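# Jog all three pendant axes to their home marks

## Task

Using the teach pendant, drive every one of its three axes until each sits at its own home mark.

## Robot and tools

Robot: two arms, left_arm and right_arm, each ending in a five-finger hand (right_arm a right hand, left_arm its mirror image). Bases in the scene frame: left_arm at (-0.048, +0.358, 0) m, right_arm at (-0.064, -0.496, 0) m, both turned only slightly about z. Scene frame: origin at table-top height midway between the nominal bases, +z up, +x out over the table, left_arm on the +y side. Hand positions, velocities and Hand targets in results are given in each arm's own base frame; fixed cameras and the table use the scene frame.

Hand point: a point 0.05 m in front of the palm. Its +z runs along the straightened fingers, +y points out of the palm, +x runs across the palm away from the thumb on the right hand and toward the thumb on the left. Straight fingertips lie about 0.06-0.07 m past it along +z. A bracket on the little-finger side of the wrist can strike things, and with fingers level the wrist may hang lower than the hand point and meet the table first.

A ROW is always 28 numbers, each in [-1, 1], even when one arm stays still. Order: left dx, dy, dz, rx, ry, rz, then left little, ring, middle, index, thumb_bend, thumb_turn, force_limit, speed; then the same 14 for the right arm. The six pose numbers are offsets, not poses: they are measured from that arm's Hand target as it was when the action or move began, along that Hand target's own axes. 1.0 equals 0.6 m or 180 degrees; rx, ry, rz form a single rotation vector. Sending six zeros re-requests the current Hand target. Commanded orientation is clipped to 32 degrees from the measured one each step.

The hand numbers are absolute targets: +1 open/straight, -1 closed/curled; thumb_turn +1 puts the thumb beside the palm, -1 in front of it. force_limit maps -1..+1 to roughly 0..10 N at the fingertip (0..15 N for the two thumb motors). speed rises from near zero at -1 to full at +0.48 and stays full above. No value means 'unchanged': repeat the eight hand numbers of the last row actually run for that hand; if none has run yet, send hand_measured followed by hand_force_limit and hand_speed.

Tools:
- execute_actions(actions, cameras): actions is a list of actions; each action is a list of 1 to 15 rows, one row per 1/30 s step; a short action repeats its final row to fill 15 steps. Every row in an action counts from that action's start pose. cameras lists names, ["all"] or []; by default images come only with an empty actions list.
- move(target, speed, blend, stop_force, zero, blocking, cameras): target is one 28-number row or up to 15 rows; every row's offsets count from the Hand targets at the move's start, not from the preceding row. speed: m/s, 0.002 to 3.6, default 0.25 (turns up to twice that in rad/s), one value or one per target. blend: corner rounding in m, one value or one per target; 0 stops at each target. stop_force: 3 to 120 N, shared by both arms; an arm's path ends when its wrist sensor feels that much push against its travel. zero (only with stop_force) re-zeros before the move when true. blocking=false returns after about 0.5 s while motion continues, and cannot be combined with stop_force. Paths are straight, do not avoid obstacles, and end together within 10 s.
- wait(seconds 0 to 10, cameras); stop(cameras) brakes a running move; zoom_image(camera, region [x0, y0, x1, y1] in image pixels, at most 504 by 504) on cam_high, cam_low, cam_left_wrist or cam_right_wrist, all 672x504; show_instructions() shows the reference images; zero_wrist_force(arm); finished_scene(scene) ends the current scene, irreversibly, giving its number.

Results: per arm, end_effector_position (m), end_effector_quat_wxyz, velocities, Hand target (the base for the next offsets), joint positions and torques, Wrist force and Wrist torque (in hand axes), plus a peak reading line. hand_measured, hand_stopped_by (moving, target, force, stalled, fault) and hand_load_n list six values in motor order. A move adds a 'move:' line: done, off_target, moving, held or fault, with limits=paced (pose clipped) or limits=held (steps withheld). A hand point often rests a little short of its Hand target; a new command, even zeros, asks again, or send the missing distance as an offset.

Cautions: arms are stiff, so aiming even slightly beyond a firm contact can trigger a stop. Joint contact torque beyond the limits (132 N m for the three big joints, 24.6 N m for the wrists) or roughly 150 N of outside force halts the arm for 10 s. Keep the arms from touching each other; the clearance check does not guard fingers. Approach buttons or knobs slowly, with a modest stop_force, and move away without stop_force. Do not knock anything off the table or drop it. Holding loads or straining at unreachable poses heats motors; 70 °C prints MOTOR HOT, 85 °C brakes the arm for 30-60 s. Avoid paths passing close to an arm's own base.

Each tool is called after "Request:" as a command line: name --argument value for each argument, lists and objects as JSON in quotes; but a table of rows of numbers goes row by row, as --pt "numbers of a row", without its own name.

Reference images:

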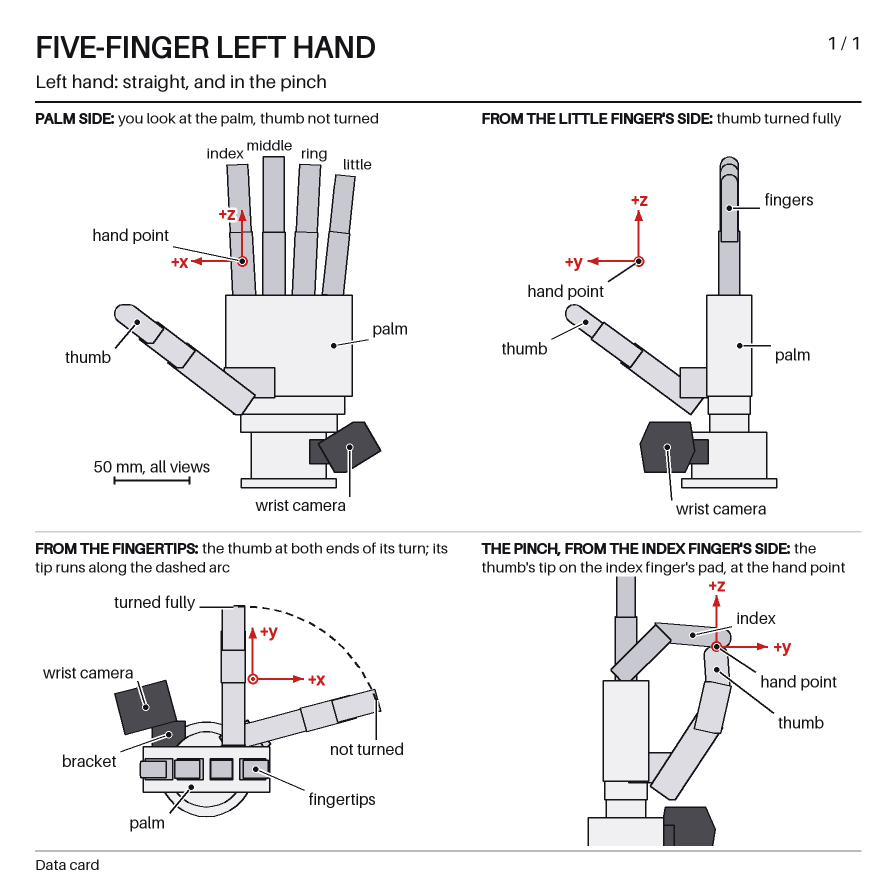

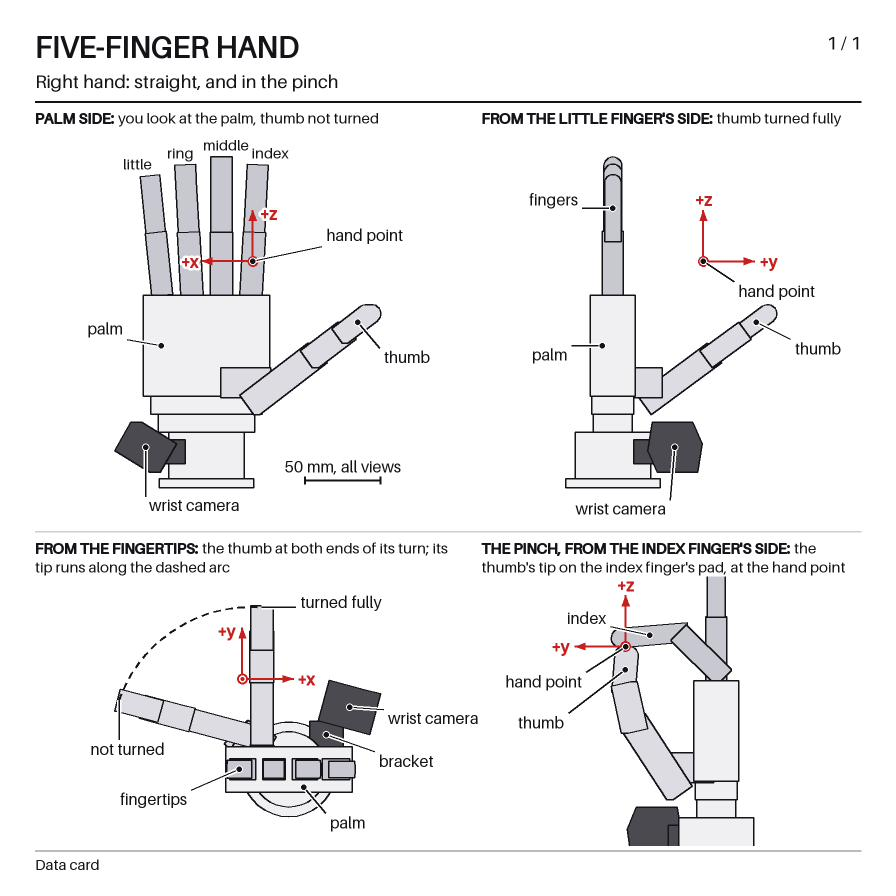

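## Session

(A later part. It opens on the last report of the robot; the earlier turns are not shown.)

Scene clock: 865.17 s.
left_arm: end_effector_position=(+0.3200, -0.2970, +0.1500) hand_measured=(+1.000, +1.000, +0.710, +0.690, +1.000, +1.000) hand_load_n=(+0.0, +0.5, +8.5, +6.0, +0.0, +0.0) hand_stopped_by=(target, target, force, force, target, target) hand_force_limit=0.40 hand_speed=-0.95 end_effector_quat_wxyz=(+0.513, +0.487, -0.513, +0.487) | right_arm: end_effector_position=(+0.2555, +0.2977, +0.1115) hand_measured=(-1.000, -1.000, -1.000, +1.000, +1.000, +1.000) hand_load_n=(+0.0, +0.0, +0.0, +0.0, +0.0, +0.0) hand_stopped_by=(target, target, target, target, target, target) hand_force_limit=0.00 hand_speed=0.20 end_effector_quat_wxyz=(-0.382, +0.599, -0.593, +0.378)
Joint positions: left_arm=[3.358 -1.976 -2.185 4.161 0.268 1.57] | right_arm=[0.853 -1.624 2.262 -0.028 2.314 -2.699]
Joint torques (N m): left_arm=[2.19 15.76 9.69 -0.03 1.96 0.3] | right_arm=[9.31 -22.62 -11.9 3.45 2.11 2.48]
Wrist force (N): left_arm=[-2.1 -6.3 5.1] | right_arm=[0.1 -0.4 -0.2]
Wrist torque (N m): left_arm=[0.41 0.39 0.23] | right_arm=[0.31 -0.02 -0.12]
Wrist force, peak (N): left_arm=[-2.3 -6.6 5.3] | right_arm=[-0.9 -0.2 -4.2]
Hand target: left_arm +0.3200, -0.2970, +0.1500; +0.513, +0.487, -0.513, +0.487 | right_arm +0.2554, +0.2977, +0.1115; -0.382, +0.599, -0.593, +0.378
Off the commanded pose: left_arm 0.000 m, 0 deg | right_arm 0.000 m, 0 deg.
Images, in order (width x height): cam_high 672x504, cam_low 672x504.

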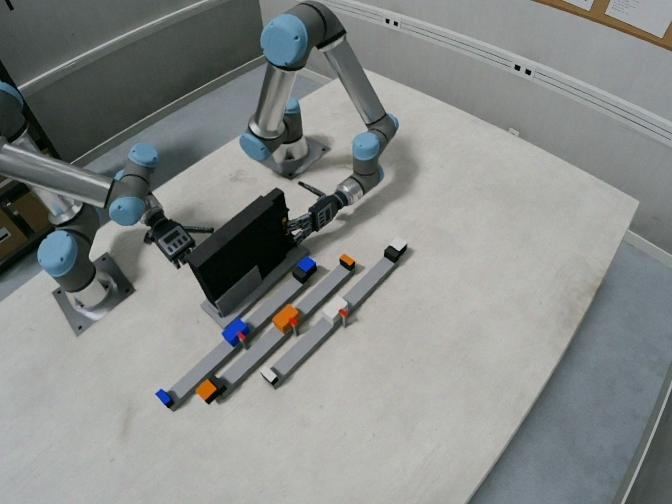

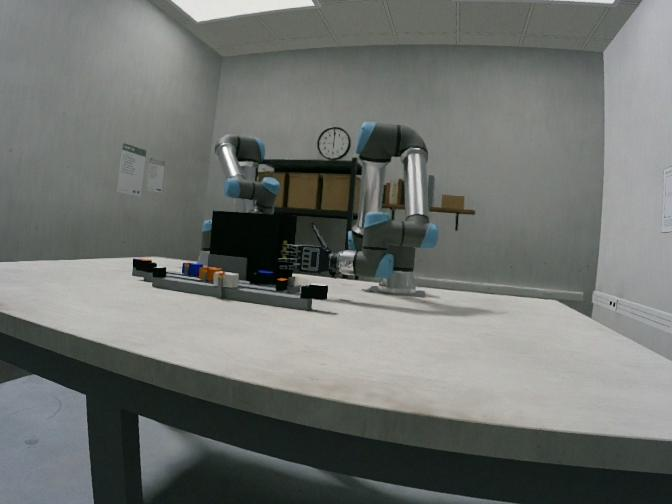

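Request:
move --pt "0 0 0 0 0 0 1 1 0.43 0.43 1 1 0.4 -0.95 -0.0013 0.0308 -0.1372 0 0 0 1 1 1 1 1 1 0 0.2" --pt "0 0 0 0 0 0 1 1 0.43 0.43 1 1 0.4 -0.95 -0.106 -0.4075 -0.3405 -0.1621 -0.1208 -0.4033 1 1 1 1 1 1 0 0.2" --pt "0 0 0 0 0 0 1 1 0.43 0.43 1 1 0.4 -0.95 -0.0998 -0.6387 0.153 -0.1621 -0.1208 -0.4033 1 1 1 1 1 1 0 0.2" --pt "0 0 0 0 0 0 1 1 0.43 0.43 1 1 0.4 -0.95 -0.2798 -0.514 0.213 -0.1621 -0.1208 -0.4033 1 1 1 1 1 1 0 0.2" --blend '[0.02,0.05,0.03,0]' --speed 0.35 --cameras '["cam_right_wrist"]'

Request:
zoom_image --camera "cam_right_wrist" --region '[315, 90, 365, 140]'

Request:
move --target '[0,0,0,0,0,0,1,1,0.43,0.43,1,1,0.4,-0.95,0.0447,0.1708,0.0005,0,0,0,1,1,1,1,1,1,0,0.2]' --speed 0.2 --cameras '["cam_right_wrist"]'

Request:
zoom_image --camera "cam_right_wrist" --region '[315, 155, 365, 205]'

Request:
move --target '[0,0,0,0,0,0,1,1,0.43,0.43,1,1,0.4,-0.95,0.0514,0.1966,0.0006,0,0,0,1,1,1,1,1,1,0,0.2]' --speed 0.2 --cameras '["cam_right_wrist"]'

Request:
zoom_image --camera "cam_right_wrist" --region '[315, 215, 365, 265]'

Scene clock: 882.17 s.
left_arm: end_effector_position=(+0.3200, -0.2970, +0.1500) hand_measured=(+1.000, +1.000, +0.710, +0.690, +1.000, +1.000) hand_load_n=(+0.0, +0.0, +8.5, +6.5, +0.0, +0.0) hand_stopped_by=(target, target, force, force, target, target) hand_force_limit=0.40 hand_speed=-0.95 end_effector_quat_wxyz=(+0.513, +0.487, -0.513, +0.487) | right_arm: end_effector_position=(+0.4989, +0.4666, +0.3366) hand_measured=(+1.000, +1.000, +1.000, +1.000, +1.000, +1.000) hand_load_n=(+0.0, +0.0, +0.0, +0.0, +0.0, +0.0) hand_stopped_by=(target, target, target, target, target, target) hand_force_limit=0.00 hand_speed=0.20 end_effector_quat_wxyz=(-0.104, +0.934, -0.101, +0.326)
Joint positions: left_arm=[3.358 -1.976 -2.185 4.161 0.268 1.57] | right_arm=[0.696 -0.613 0.035 1.512 1.881 -3.905]
Joint torques (N m): left_arm=[1.13 15.47 9.96 -0.17 1.9 0.37] | right_arm=[9.73 -39 -24.3 -1.94 -0.5 2.68]
Wrist force (N): left_arm=[-2.2 -6.5 4.9] | right_arm=[0.8 0.0 0.1]
Wrist torque (N m): left_arm=[0.40 0.41 0.23] | right_arm=[0.05 0.03 -0.07]
Wrist force, peak (N): left_arm=[-2.4 -6.4 5.4] | right_arm=[2.3 0.7 0.0]
Hand target: left_arm +0.3200, -0.2970, +0.1500; +0.513, +0.487, -0.513, +0.487 | right_arm +0.4997, +0.4679, +0.3373; -0.034, +0.955, -0.124, +0.266
Off the commanded pose: left_arm 0.000 m, 0 deg | right_arm 0.002 m, 11 deg.
elbow stopped short (right arm): the move would have taken joint 3 (elbow) straighter than the controller allows.
move: off_target (right_arm)
camera_calibration:
cam_right_wrist: T_world_to_cam=[[0.0799016, -0.991203, -0.105513, 0.459121], [-0.986752, -0.0636577, -0.149227, 0.56742], [0.141197, 0.116039, -0.983157, 0.325727], [0, 0, 0, 1]] pos_world=[0.477227, 0.453406, 0.453359]
Images, in order (width x height): cam_right_wrist 672x504.

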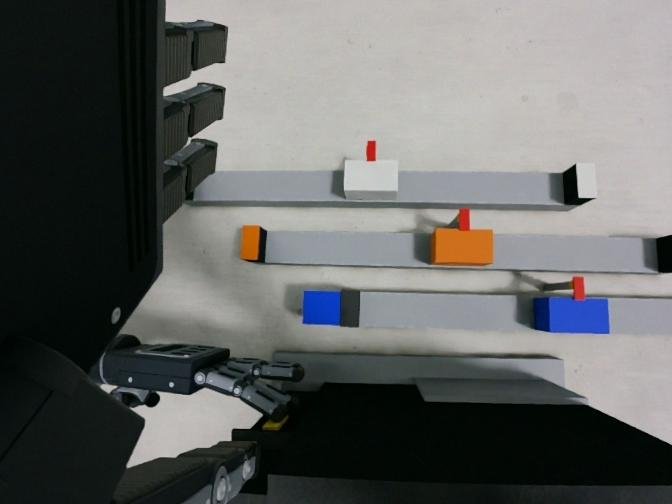

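Scaled by 10.080.

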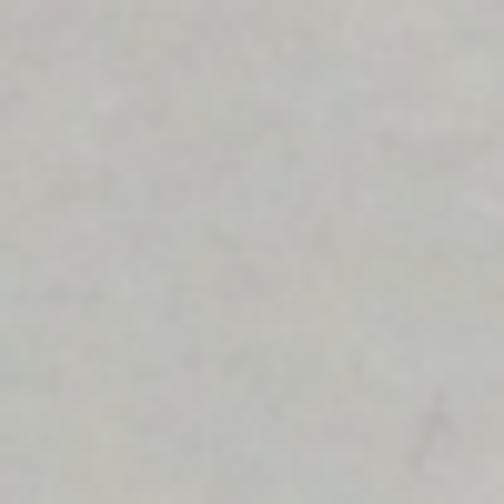

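Scene clock: 883.70 s.
left_arm: end_effector_position=(+0.3200, -0.2970, +0.1500) hand_measured=(+1.000, +1.000, +0.710, +0.690, +1.000, +1.000) hand_load_n=(+0.0, +0.0, +8.5, +6.0, +0.0, +0.0) hand_stopped_by=(target, target, force, force, target, target) hand_force_limit=0.40 hand_speed=-0.95 end_effector_quat_wxyz=(+0.513, +0.487, -0.513, +0.487) | right_arm: end_effector_position=(+0.4997, +0.3620, +0.3372) hand_measured=(+1.000, +1.000, +1.000, +1.000, +1.000, +1.000) hand_load_n=(+0.0, +0.0, +0.0, +0.0, +0.0, +0.0) hand_stopped_by=(target, target, target, target, target, target) hand_force_limit=0.00 hand_speed=0.20 end_effector_quat_wxyz=(-0.034, +0.955, -0.124, +0.266)
Joint positions: left_arm=[3.358 -1.976 -2.185 4.161 0.268 1.57] | right_arm=[0.559 -0.816 0.43 1.485 1.85 -3.964]
Joint torques (N m): left_arm=[1.88 16.44 9.61 0.07 1.72 0.06] | right_arm=[-12.19 -54.59 -13.04 -1.34 -0.66 -2.34]
Wrist force (N): left_arm=[-2.1 -6.1 5.0] | right_arm=[0.8 0.2 0.5]
Wrist torque (N m): left_arm=[0.44 0.39 0.22] | right_arm=[0.03 0.00 0.03]
Wrist force, peak (N): left_arm=[-2.3 -6.5 5.5] | right_arm=[1.2 0.7 0.3]
Hand target: left_arm +0.3200, -0.2970, +0.1500; +0.513, +0.487, -0.513, +0.487 | right_arm +0.4997, +0.3619, +0.3372; -0.034, +0.955, -0.124, +0.266
Off the commanded pose: left_arm 0.000 m, 0 deg | right_arm 0.000 m, 0 deg.
move: done
camera_calibration:
cam_right_wrist: T_world_to_cam=[[-0.000270101, -0.999996, -0.00264466, 0.363971], [-0.999999, 0.000274043, -0.00149057, 0.495255], [0.00149129, 0.00264426, -0.999995, 0.454837], [0, 0, 0, 1]] pos_world=[0.494674, 0.362631, 0.456536]
Images, in order (width x height): cam_right_wrist 672x504.

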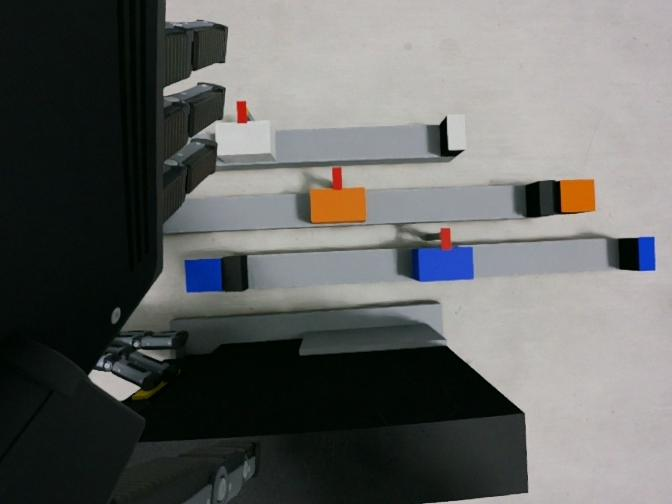

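Scaled by 10.080.

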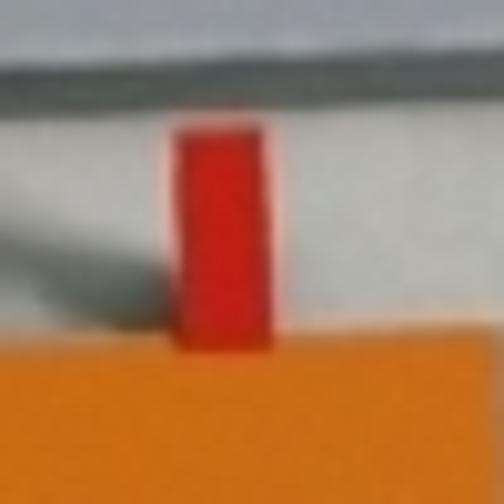

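Scene clock: 885.13 s.
left_arm: end_effector_position=(+0.3200, -0.2970, +0.1500) hand_measured=(+1.000, +1.000, +0.710, +0.690, +1.000, +1.000) hand_load_n=(+0.0, +0.0, +8.5, +6.5, +0.0, +0.0) hand_stopped_by=(target, target, force, force, target, target) hand_force_limit=0.40 hand_speed=-0.95 end_effector_quat_wxyz=(+0.513, +0.487, -0.513, +0.487) | right_arm: end_effector_position=(+0.4996, +0.2401, +0.3369) hand_measured=(+1.000, +1.000, +1.000, +1.000, +1.000, +1.000) hand_load_n=(+0.0, +0.0, +0.0, +0.0, +0.0, +0.0) hand_stopped_by=(target, target, target, target, target, target) hand_force_limit=0.00 hand_speed=0.20 end_effector_quat_wxyz=(-0.034, +0.955, -0.124, +0.266)
Joint positions: left_arm=[3.358 -1.976 -2.185 4.161 0.268 1.57] | right_arm=[0.35 -1.117 0.914 1.258 1.751 -4.152]
Joint torques (N m): left_arm=[0.42 16.36 9.78 -0.01 1.74 0.3] | right_arm=[-12.8 -45.42 -13.58 -1.83 -0.94 -2.4]
Wrist force (N): left_arm=[-2.5 -6.2 5.3] | right_arm=[0.5 0.0 0.5]
Wrist torque (N m): left_arm=[0.41 0.45 0.20] | right_arm=[-0.02 0.06 0.04]
Wrist force, peak (N): left_arm=[-2.5 -6.5 5.2] | right_arm=[0.9 0.9 0.4]
Hand target: left_arm +0.3200, -0.2970, +0.1500; +0.513, +0.487, -0.513, +0.487 | right_arm +0.4996, +0.2400, +0.3369; -0.034, +0.955, -0.124, +0.266
Off the commanded pose: left_arm 0.000 m, 0 deg | right_arm 0.000 m, 0 deg.
move: done
camera_calibration:
cam_right_wrist: T_world_to_cam=[[-0.000270101, -0.999996, -0.00264466, 0.24207], [-0.999999, 0.000274043, -0.00149057, 0.495188], [0.00149129, 0.00264426, -0.999995, 0.45496], [0, 0, 0, 1]] pos_world=[0.494574, 0.240731, 0.456336]
Images, in order (width x height): cam_right_wrist 672x504.

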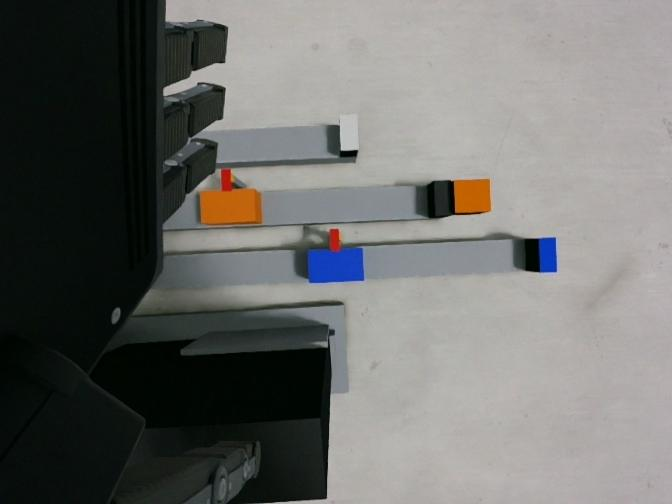

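Scaled by 10.080.

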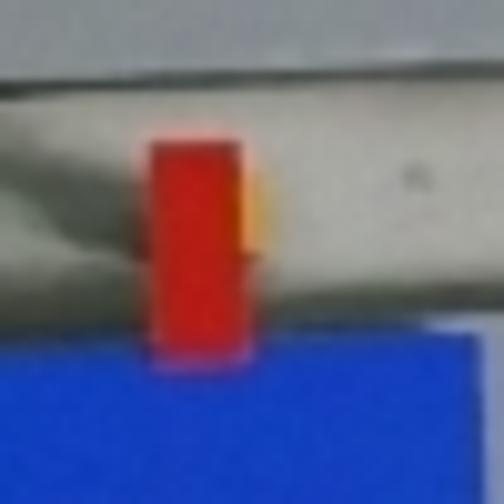

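Request:
move --target '[0,0,0,0,0,0,1,1,0.43,0.43,1,1,0.4,-0.95,-0.2003,-0.3452,-0.0655,0,0,0,1,1,1,1,1,1,0,0.2]' --speed 0.25 --cameras '["cam_right_wrist"]'

Request:
zoom_image --camera "cam_right_wrist" --region '[305, 20, 365, 80]'

Scene clock: 892.40 s.
left_arm: end_effector_position=(+0.3200, -0.2970, +0.1500) hand_measured=(+1.000, +1.000, +0.710, +0.690, +1.000, +1.000) hand_load_n=(+0.0, +0.0, +8.5, +6.0, +0.0, +0.0) hand_stopped_by=(target, target, force, force, target, target) hand_force_limit=0.40 hand_speed=-0.95 end_effector_quat_wxyz=(+0.513, +0.487, -0.513, +0.487) | right_arm: end_effector_position=(+0.4244, +0.4699, +0.3365) hand_measured=(+1.000, +1.000, +1.000, +1.000, +1.000, +1.000) hand_load_n=(+0.0, +0.0, +0.0, +0.0, +0.0, +0.0) hand_stopped_by=(target, target, target, target, target, target) hand_force_limit=0.00 hand_speed=0.20 end_effector_quat_wxyz=(-0.054, +0.951, -0.118, +0.281)
Joint positions: left_arm=[3.358 -1.976 -2.185 4.161 0.268 1.57] | right_arm=[0.783 -0.606 0.035 1.681 1.94 -3.77]
Joint torques (N m): left_arm=[0.8 17.04 9.55 0.18 1.85 0.16] | right_arm=[10.45 -39.93 -23.23 4.71 2.08 -2.45]
Wrist force (N): left_arm=[-2.4 -6.2 5.1] | right_arm=[1.2 -0.2 -0.1]
Wrist torque (N m): left_arm=[0.43 0.42 0.22] | right_arm=[0.01 -0.05 -0.07]
Wrist force, peak (N): left_arm=[-2.4 -6.5 5.3] | right_arm=[1.4 1.1 0.8]
Hand target: left_arm +0.3200, -0.2970, +0.1500; +0.513, +0.487, -0.513, +0.487 | right_arm +0.4251, +0.4710, +0.3374; -0.034, +0.955, -0.124, +0.266
Off the commanded pose: left_arm 0.000 m, 0 deg | right_arm 0.002 m, 3 deg.
elbow stopped short (right arm): the move would have taken joint 3 (elbow) straighter than the controller allows.
move: off_target (right_arm)
camera_calibration:
cam_right_wrist: T_world_to_cam=[[0.021013, -0.999161, -0.0351652, 0.473349], [-0.999063, -0.0196542, -0.0385506, 0.441398], [0.0378271, 0.0359423, -0.998638, 0.422578], [0, 0, 0, 1]] pos_world=[0.415054, 0.466438, 0.455664]
Images, in order (width x height): cam_right_wrist 672x504.

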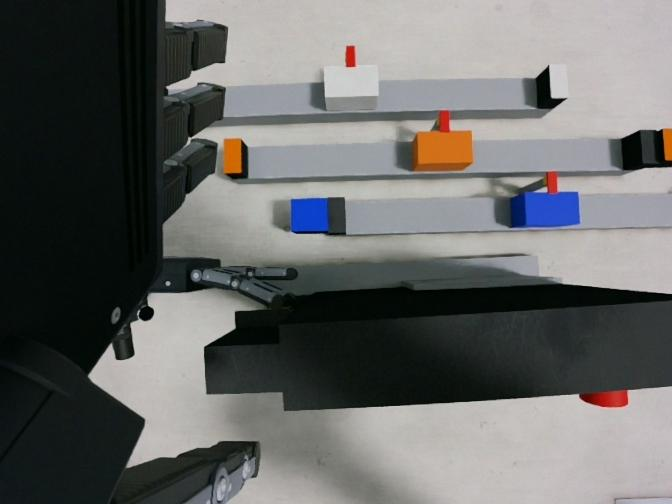

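Scaled by 8.400.

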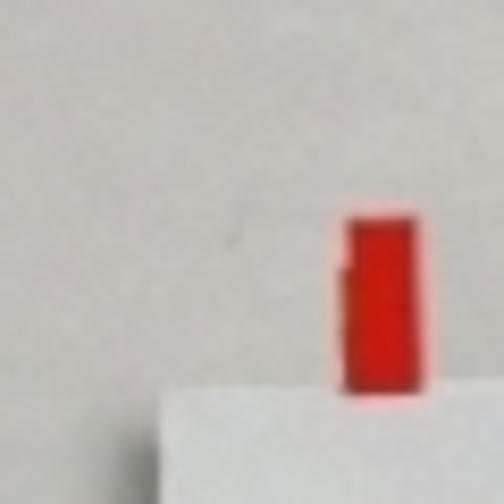

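Request:
move --pt "0 0 0 0 0 0 1 1 0.43 0.43 1 1 0.4 -0.95 0.0688 -0.0178 -0.118 0 0 0 -1 -1 -1 1 1 1 0 0.2" --pt "0 0 0 0 0 0 1 1 0.43 0.43 1 1 0.4 -0.95 -0.2538 0.1895 -0.3375 0.1621 0.1208 0.4033 -1 -1 -1 1 1 1 0 0.2" --pt "0 0 0 0 0 0 1 1 0.43 0.43 1 1 0.4 -0.95 -0.5427 0.2928 0.17 0.1621 0.1208 0.4033 -1 -1 -1 1 1 1 0 0.2" --pt "0 0 0 0 0 0 1 1 0.43 0.43 1 1 0.4 -0.95 -0.4397 0.2658 0.2342 0.1621 0.1208 0.4033 -1 -1 -1 1 1 1 0 0.2" --blend '[0.02,0.05,0.03,0]' --speed '[0.35,0.35,0.3,0.15]'

Request:
move --target '[0,0,0,0,0,0,1,1,0.43,0.43,1,1,0.4,-0.95,0.0002,-0.0092,0.0196,0,0,0,-1,-1,-1,1,1,1,0,0.2]' --speed 0.006 --stop_force 4

Request:
move --target '[0,0,0,0,0,0,1,1,0.43,0.43,1,1,0.4,-0.95,-0.0001,0.0056,-0.0121,0,0,0,-1,-1,-1,1,1,1,0,0.2]' --speed 0.1

Request:
move --target '[0,0,0,0,0,0,1,1,0.43,0.43,1,1,0.4,-0.95,0.067,-0.0743,-0.0208,0,0,0,-1,-1,-1,1,1,1,0,0.2]' --speed 0.12 --cameras '["cam_high"]'

Request:
zoom_image --camera "cam_high" --region '[225, 310, 265, 350]'

Request:
execute_actions --actions '[[[0,0,0,0,0,0,1,1,0.43,0.43,1,1,0.4,-0.95,0,-0.002,0.0042,0,0,0,-1,-1,-1,1,1,1,0,0.2]],[[0,0,0,0,0,0,1,1,0.43,0.43,1,1,0.4,-0.95,0,0,0,0,0,0,-1,-1,-1,1,1,1,0,0.2],[0,0,0,0,0,0,1,1,0.43,0.43,1,1,0.4,-0.95,0,0,0,0,0,0,-1,-1,-1,1,1,1,0,0.2],[0,0,0,0,0,0,1,1,0.43,0.43,1,1,0.4,-0.95,0,0,0,0,0,0,-1,-1,-1,1,1,1,0,0.2],[0,0,0,0,0,0,1,1,0.43,0.43,1,1,0.4,-0.95,0,0,0,0,0,0,-1,-1,-1,1,1,1,0,0.2],[0,0,0,0,0,0,1,1,0.43,0.43,1,1,0.4,-0.95,0,0,0,0,0,0,-1,-1,-1,1,1,1,0,0.2],[0,0,0,0,0,0,1,1,0.43,0.43,1,1,0.4,-0.95,0,0.0035,-0.0075,0,0,0,-1,-1,-1,1,1,1,0,0.2]]]' --cameras '["cam_high","cam_low"]'

Request:
zoom_image --camera "cam_high" --region '[225, 310, 265, 350]'

Request:
zoom_image --camera "cam_low" --region '[170, 258, 250, 303]'

Scene clock: 910.57 s.
left_arm: end_effector_position=(+0.3200, -0.2970, +0.1500) hand_measured=(+1.000, +1.000, +0.710, +0.690, +1.000, +1.000) hand_load_n=(+0.0, +0.0, +8.5, +6.5, +0.0, +0.0) hand_stopped_by=(target, target, force, force, target, target) hand_force_limit=0.40 hand_speed=-0.95 end_effector_quat_wxyz=(+0.513, +0.487, -0.513, +0.487) | right_arm: end_effector_position=(+0.2445, +0.3836, +0.0643) hand_measured=(-1.000, -1.000, -1.000, +1.000, +1.000, +1.000) hand_load_n=(+0.0, +0.0, +0.0, +0.0, +0.0, +0.0) hand_stopped_by=(target, target, target, target, target, target) hand_force_limit=0.00 hand_speed=0.20 end_effector_quat_wxyz=(-0.382, +0.599, -0.593, +0.378)
Joint positions: left_arm=[3.358 -1.976 -2.185 4.161 0.268 1.57] | right_arm=[1.061 -1.296 2.071 -0.022 2.477 -2.506]
Joint torques (N m): left_arm=[0.71 17.14 8.99 0.42 1.88 0.25] | right_arm=[-12.62 -34.52 -7.57 -2.21 -0.51 -2.47]
Wrist force (N): left_arm=[-2.2 -6.1 5.1] | right_arm=[-0.2 -0.6 -0.4]
Wrist torque (N m): left_arm=[0.44 0.41 0.22] | right_arm=[0.28 0.03 -0.03]
Wrist force, peak (N): left_arm=[-2.0 -6.6 5.4] | right_arm=[1.5 -0.6 -0.9]
Hand target: left_arm +0.3200, -0.2970, +0.1500; +0.513, +0.487, -0.513, +0.487 | right_arm +0.2446, +0.3836, +0.0643; -0.382, +0.599, -0.593, +0.378
Off the commanded pose: left_arm 0.000 m, 0 deg | right_arm 0.000 m, 0 deg.
elbow stopped short (right arm): the move would have taken joint 3 (elbow) straighter than the controller allows.
move: done

Scene clock: 913.43 s.
left_arm: end_effector_position=(+0.3200, -0.2970, +0.1500) hand_measured=(+1.000, +1.000, +0.710, +0.690, +1.000, +1.000) hand_load_n=(+0.0, +0.0, +8.5, +6.5, +0.0, +0.0) hand_stopped_by=(target, target, force, force, target, target) hand_force_limit=0.40 hand_speed=-0.95 end_effector_quat_wxyz=(+0.513, +0.487, -0.513, +0.487) | right_arm: end_effector_position=(+0.2545, +0.3836, +0.0643) hand_measured=(-1.000, -1.000, -1.000, +1.000, +1.000, +1.000) hand_load_n=(+0.0, +0.0, +0.0, -1.0, +0.0, +0.0) hand_stopped_by=(target, target, target, target, target, target) hand_force_limit=0.00 hand_speed=0.20 end_effector_quat_wxyz=(-0.382, +0.599, -0.593, +0.378)
Joint positions: left_arm=[3.358 -1.976 -2.185 4.161 0.268 1.57] | right_arm=[1.035 -1.299 2.07 -0.041 2.457 -2.534]
Joint torques (N m): left_arm=[0.17 16.65 9.2 0.34 1.92 0.16] | right_arm=[9.16 -17.91 -14.16 3.61 2.66 2.63]
Wrist force (N): left_arm=[-2.3 -6.6 5.2] | right_arm=[-0.5 -0.1 -4.3]
Wrist torque (N m): left_arm=[0.37 0.41 0.23] | right_arm=[0.45 -0.02 -0.08]
Wrist force, peak (N): left_arm=[-2.3 -6.6 5.2] | right_arm=[-0.6 0.4 -10.9]
Hand target: left_arm +0.3200, -0.2970, +0.1500; +0.513, +0.487, -0.513, +0.487 | right_arm +0.2545, +0.3836, +0.0643; -0.382, +0.599, -0.593, +0.378 (not the last commanded pose)
Off the commanded pose: left_arm 0.000 m, 0 deg | right_arm 0.003 m, 0 deg.
move: contact (right_arm)

Scene clock: 914.30 s.
left_arm: end_effector_position=(+0.3200, -0.2970, +0.1500) hand_measured=(+1.000, +1.000, +0.710, +0.690, +1.000, +1.000) hand_load_n=(+0.0, +0.0, +8.5, +6.0, +0.0, +0.0) hand_stopped_by=(target, target, force, force, target, target) hand_force_limit=0.40 hand_speed=-0.95 end_effector_quat_wxyz=(+0.513, +0.487, -0.513, +0.487) | right_arm: end_effector_position=(+0.2466, +0.3836, +0.0643) hand_measured=(-1.000, -1.000, -1.000, +1.000, +1.000, +1.000) hand_load_n=(+0.0, +0.0, +0.5, +0.0, +0.0, +0.0) hand_stopped_by=(target, target, target, target, target, target) hand_force_limit=0.00 hand_speed=0.20 end_effector_quat_wxyz=(-0.382, +0.599, -0.593, +0.378)
Joint positions: left_arm=[3.358 -1.976 -2.185 4.161 0.268 1.57] | right_arm=[1.055 -1.297 2.071 -0.026 2.472 -2.512]
Joint torques (N m): left_arm=[1.59 17.06 9.72 0.14 1.85 0.24] | right_arm=[10.95 -15.51 -12.19 4.06 2.37 2.23]
Wrist force (N): left_arm=[-2.1 -6.4 5.0] | right_arm=[-0.2 -0.9 -0.4]
Wrist torque (N m): left_arm=[0.40 0.39 0.23] | right_arm=[0.24 0.02 -0.15]
Wrist force, peak (N): left_arm=[-2.3 -6.5 5.2] | right_arm=[-0.3 0.1 -4.6]
Hand target: left_arm +0.3200, -0.2970, +0.1500; +0.513, +0.487, -0.513, +0.487 | right_arm +0.2465, +0.3836, +0.0643; -0.382, +0.599, -0.593, +0.378
Off the commanded pose: left_arm 0.000 m, 0 deg | right_arm 0.000 m, 0 deg.
move: done

Scene clock: 915.53 s.
left_arm: end_effector_position=(+0.3200, -0.2970, +0.1500) hand_measured=(+1.000, +1.000, +0.710, +0.690, +1.000, +1.000) hand_load_n=(+0.0, +0.0, +8.5, +6.5, +0.0, +0.0) hand_stopped_by=(target, target, force, force, target, target) hand_force_limit=0.40 hand_speed=-0.95 end_effector_quat_wxyz=(+0.513, +0.487, -0.513, +0.487) | right_arm: end_effector_position=(+0.2544, +0.3435, +0.1099) hand_measured=(-1.000, -1.000, -1.000, +1.000, +1.000, +1.000) hand_load_n=(+0.0, +0.0, +0.0, +0.0, +0.0, -0.5) hand_stopped_by=(target, target, target, target, target, target) hand_force_limit=0.00 hand_speed=0.20 end_effector_quat_wxyz=(-0.382, +0.599, -0.593, +0.378)
Joint positions: left_arm=[3.358 -1.976 -2.185 4.161 0.268 1.57] | right_arm=[0.964 -1.485 2.138 0.025 2.404 -2.604]
Joint torques (N m): left_arm=[1.11 16.92 9.33 0.42 1.89 0.18] | right_arm=[-14.46 -27.18 -11.03 3.76 -0.52 -2.4]
Wrist force (N): left_arm=[-2.5 -6.3 5.1] | right_arm=[0.4 -0.5 -0.7]
Wrist torque (N m): left_arm=[0.42 0.45 0.20] | right_arm=[0.34 -0.04 -0.01]
Wrist force, peak (N): left_arm=[-2.5 -6.5 5.4] | right_arm=[0.6 -1.2 -0.6]
Hand target: left_arm +0.3200, -0.2970, +0.1500; +0.513, +0.487, -0.513, +0.487 | right_arm +0.2544, +0.3434, +0.1100; -0.382, +0.599, -0.593, +0.378
Off the commanded pose: left_arm 0.000 m, 0 deg | right_arm 0.000 m, 0 deg.
move: done
Images, in order (width x height): cam_high 672x504.

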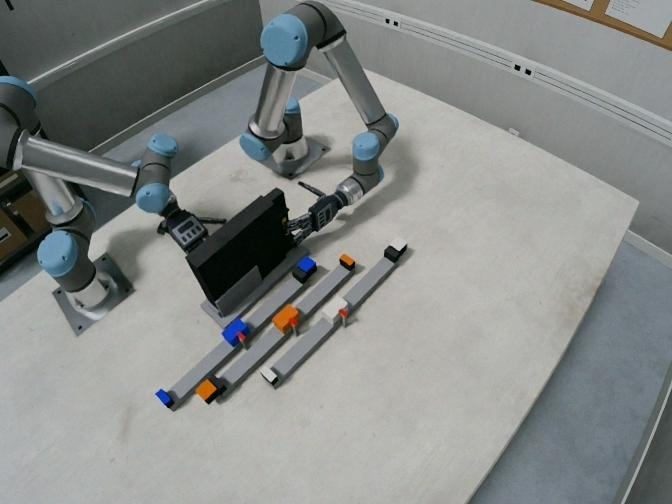

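Scaled by 12.600.

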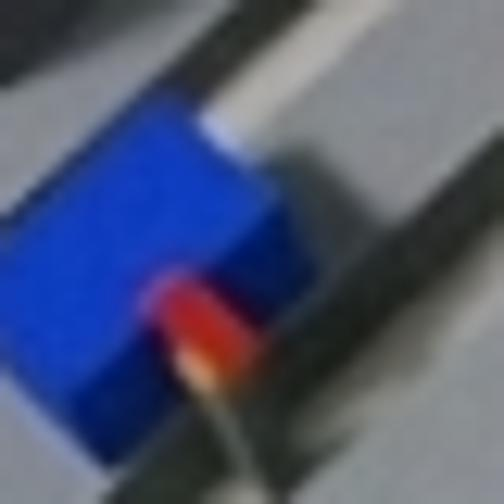

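Scene clock: 916.73 s.
left_arm: end_effector_position=(+0.3200, -0.2970, +0.1500) hand_measured=(+1.000, +1.000, +0.710, +0.690, +1.000, +1.000) hand_load_n=(+0.0, +0.0, +8.5, +6.0, +0.0, +0.0) hand_stopped_by=(target, target, force, force, target, target) hand_force_limit=0.40 hand_speed=-0.95 end_effector_quat_wxyz=(+0.513, +0.487, -0.513, +0.487) | right_arm: end_effector_position=(+0.2524, +0.3434, +0.1100) hand_measured=(-1.000, -1.000, -1.000, +1.000, +1.000, +1.000) hand_load_n=(+0.0, +0.0, +0.0, +0.0, +0.0, +0.0) hand_stopped_by=(target, target, target, target, target, target) hand_force_limit=0.00 hand_speed=0.20 end_effector_quat_wxyz=(-0.382, +0.599, -0.593, +0.378)
Joint positions: left_arm=[3.358 -1.976 -2.185 4.161 0.268 1.57] | right_arm=[0.97 -1.485 2.138 0.028 2.408 -2.599]
Joint torques (N m): left_arm=[0.88 16.6 9.01 0.28 1.9 0.08] | right_arm=[9.03 -8.98 -9.92 3.41 2.59 2.46]
Wrist force (N): left_arm=[-2.1 -6.4 5.0] | right_arm=[0.2 -0.7 -0.4]
Wrist torque (N m): left_arm=[0.40 0.38 0.23] | right_arm=[0.30 -0.01 -0.13]
Wrist force, peak (N): left_arm=[-2.3 -6.7 5.2] | right_arm=[1.2 0.0 -2.7]
Hand target: left_arm +0.3200, -0.2970, +0.1500; +0.513, +0.487, -0.513, +0.487 | right_arm +0.2522, +0.3434, +0.1100; -0.382, +0.599, -0.593, +0.378
Off the commanded pose: left_arm 0.000 m, 0 deg | right_arm 0.000 m, 0 deg.
Images, in order (width x height): cam_high 672x504, cam_low 672x504.

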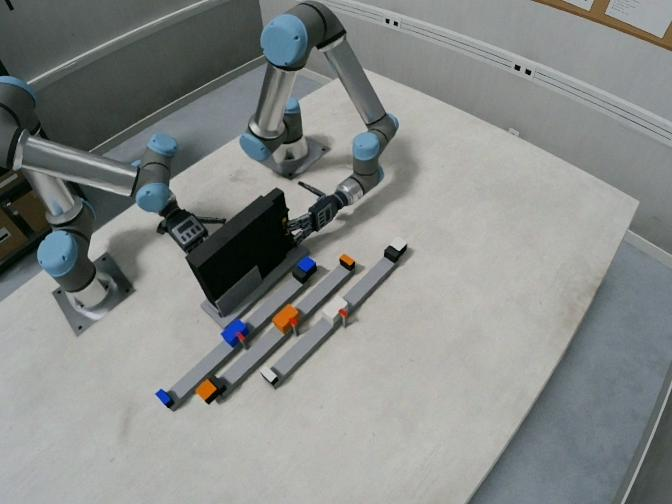

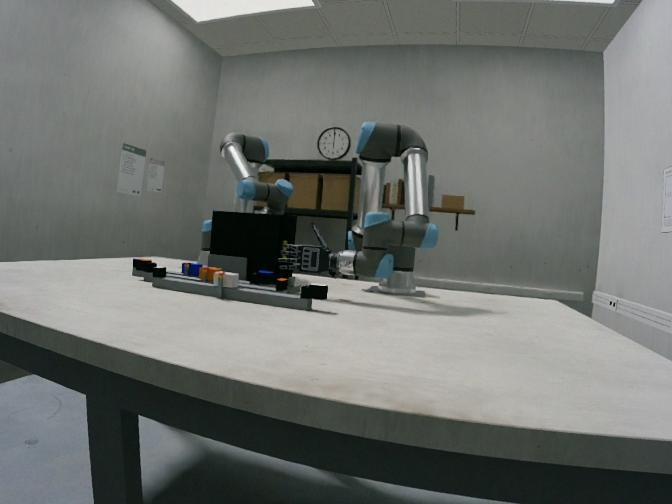

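Scaled by 12.600.

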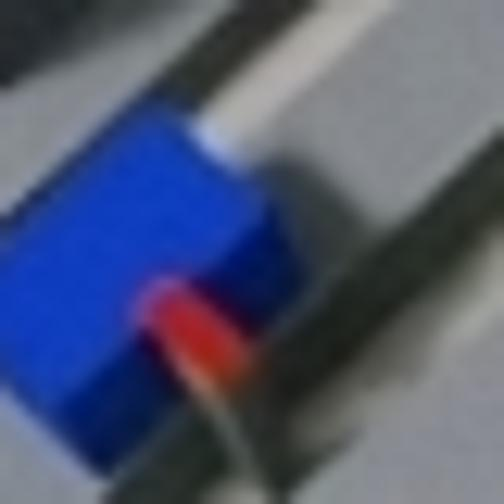

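Scaled by 6.300.

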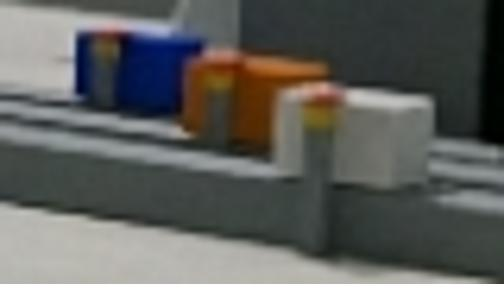

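Request:
move --target '[0,0,0,0,0,0,1,1,1,1,1,1,0.4,-0.5,-0.0013,0.0308,-0.1372,0,0,0,-1,-1,-1,1,1,1,0,0.2]' --speed 0.2 --cameras '["cam_high","cam_low"]'

Request:
zoom_image --camera "cam_low" --region '[170, 258, 250, 303]'

Scene clock: 921.50 s.
left_arm: end_effector_position=(+0.3200, -0.2970, +0.1500) hand_measured=(+1.000, +1.000, +1.000, +1.000, +1.000, +1.000) hand_load_n=(+0.0, +0.0, +0.0, +0.0, +0.0, +0.0) hand_stopped_by=(target, target, target, target, target, target) hand_force_limit=0.40 hand_speed=-0.50 end_effector_quat_wxyz=(+0.513, +0.487, -0.513, +0.487) | right_arm: end_effector_position=(+0.1698, +0.3434, +0.1280) hand_measured=(-1.000, -1.000, -1.000, +1.000, +1.000, +1.000) hand_load_n=(+0.0, +0.0, +0.0, +0.0, +0.0, +0.0) hand_stopped_by=(target, target, target, target, target, target) hand_force_limit=0.00 hand_speed=0.20 end_effector_quat_wxyz=(-0.382, +0.599, -0.593, +0.378)
Joint positions: left_arm=[3.358 -1.976 -2.185 4.161 0.268 1.57] | right_arm=[1.23 -1.453 2.103 0.284 2.589 -2.285]
Joint torques (N m): left_arm=[0.36 17.75 9.86 0.24 -1.43 0.12] | right_arm=[9.32 -10.83 -21.95 4.52 2.69 2.41]
Wrist force (N): left_arm=[-2.3 1.2 0.6] | right_arm=[0.2 -0.5 0.1]
Wrist torque (N m): left_arm=[0.19 0.33 0.13] | right_arm=[0.27 -0.06 -0.11]
Wrist force, peak (N): left_arm=[-2.5 -6.5 5.2] | right_arm=[-0.2 -1.2 -0.7]
Hand target: left_arm +0.3200, -0.2970, +0.1500; +0.513, +0.487, -0.513, +0.487 | right_arm +0.1698, +0.3434, +0.1280; -0.382, +0.599, -0.593, +0.378
Off the commanded pose: left_arm 0.000 m, 0 deg | right_arm 0.000 m, 0 deg.
move: done
Images, in order (width x height): cam_high 672x504, cam_low 672x504.

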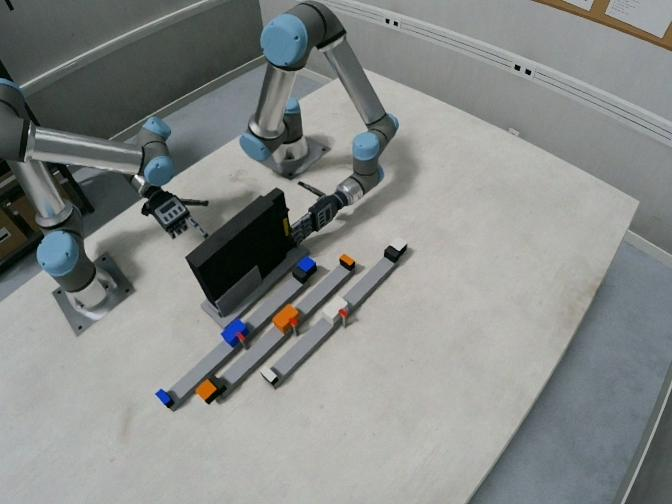

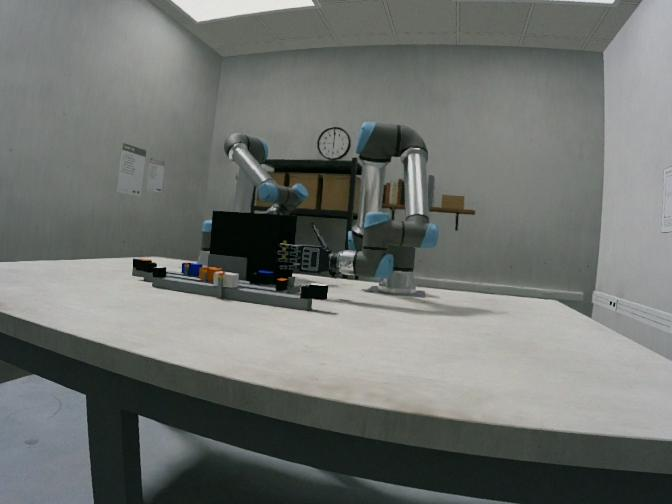

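Scaled by 6.300.

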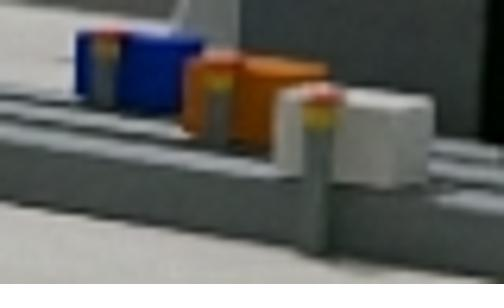

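Request:
finished_scene --scene 1

The scene is finished: the task was done.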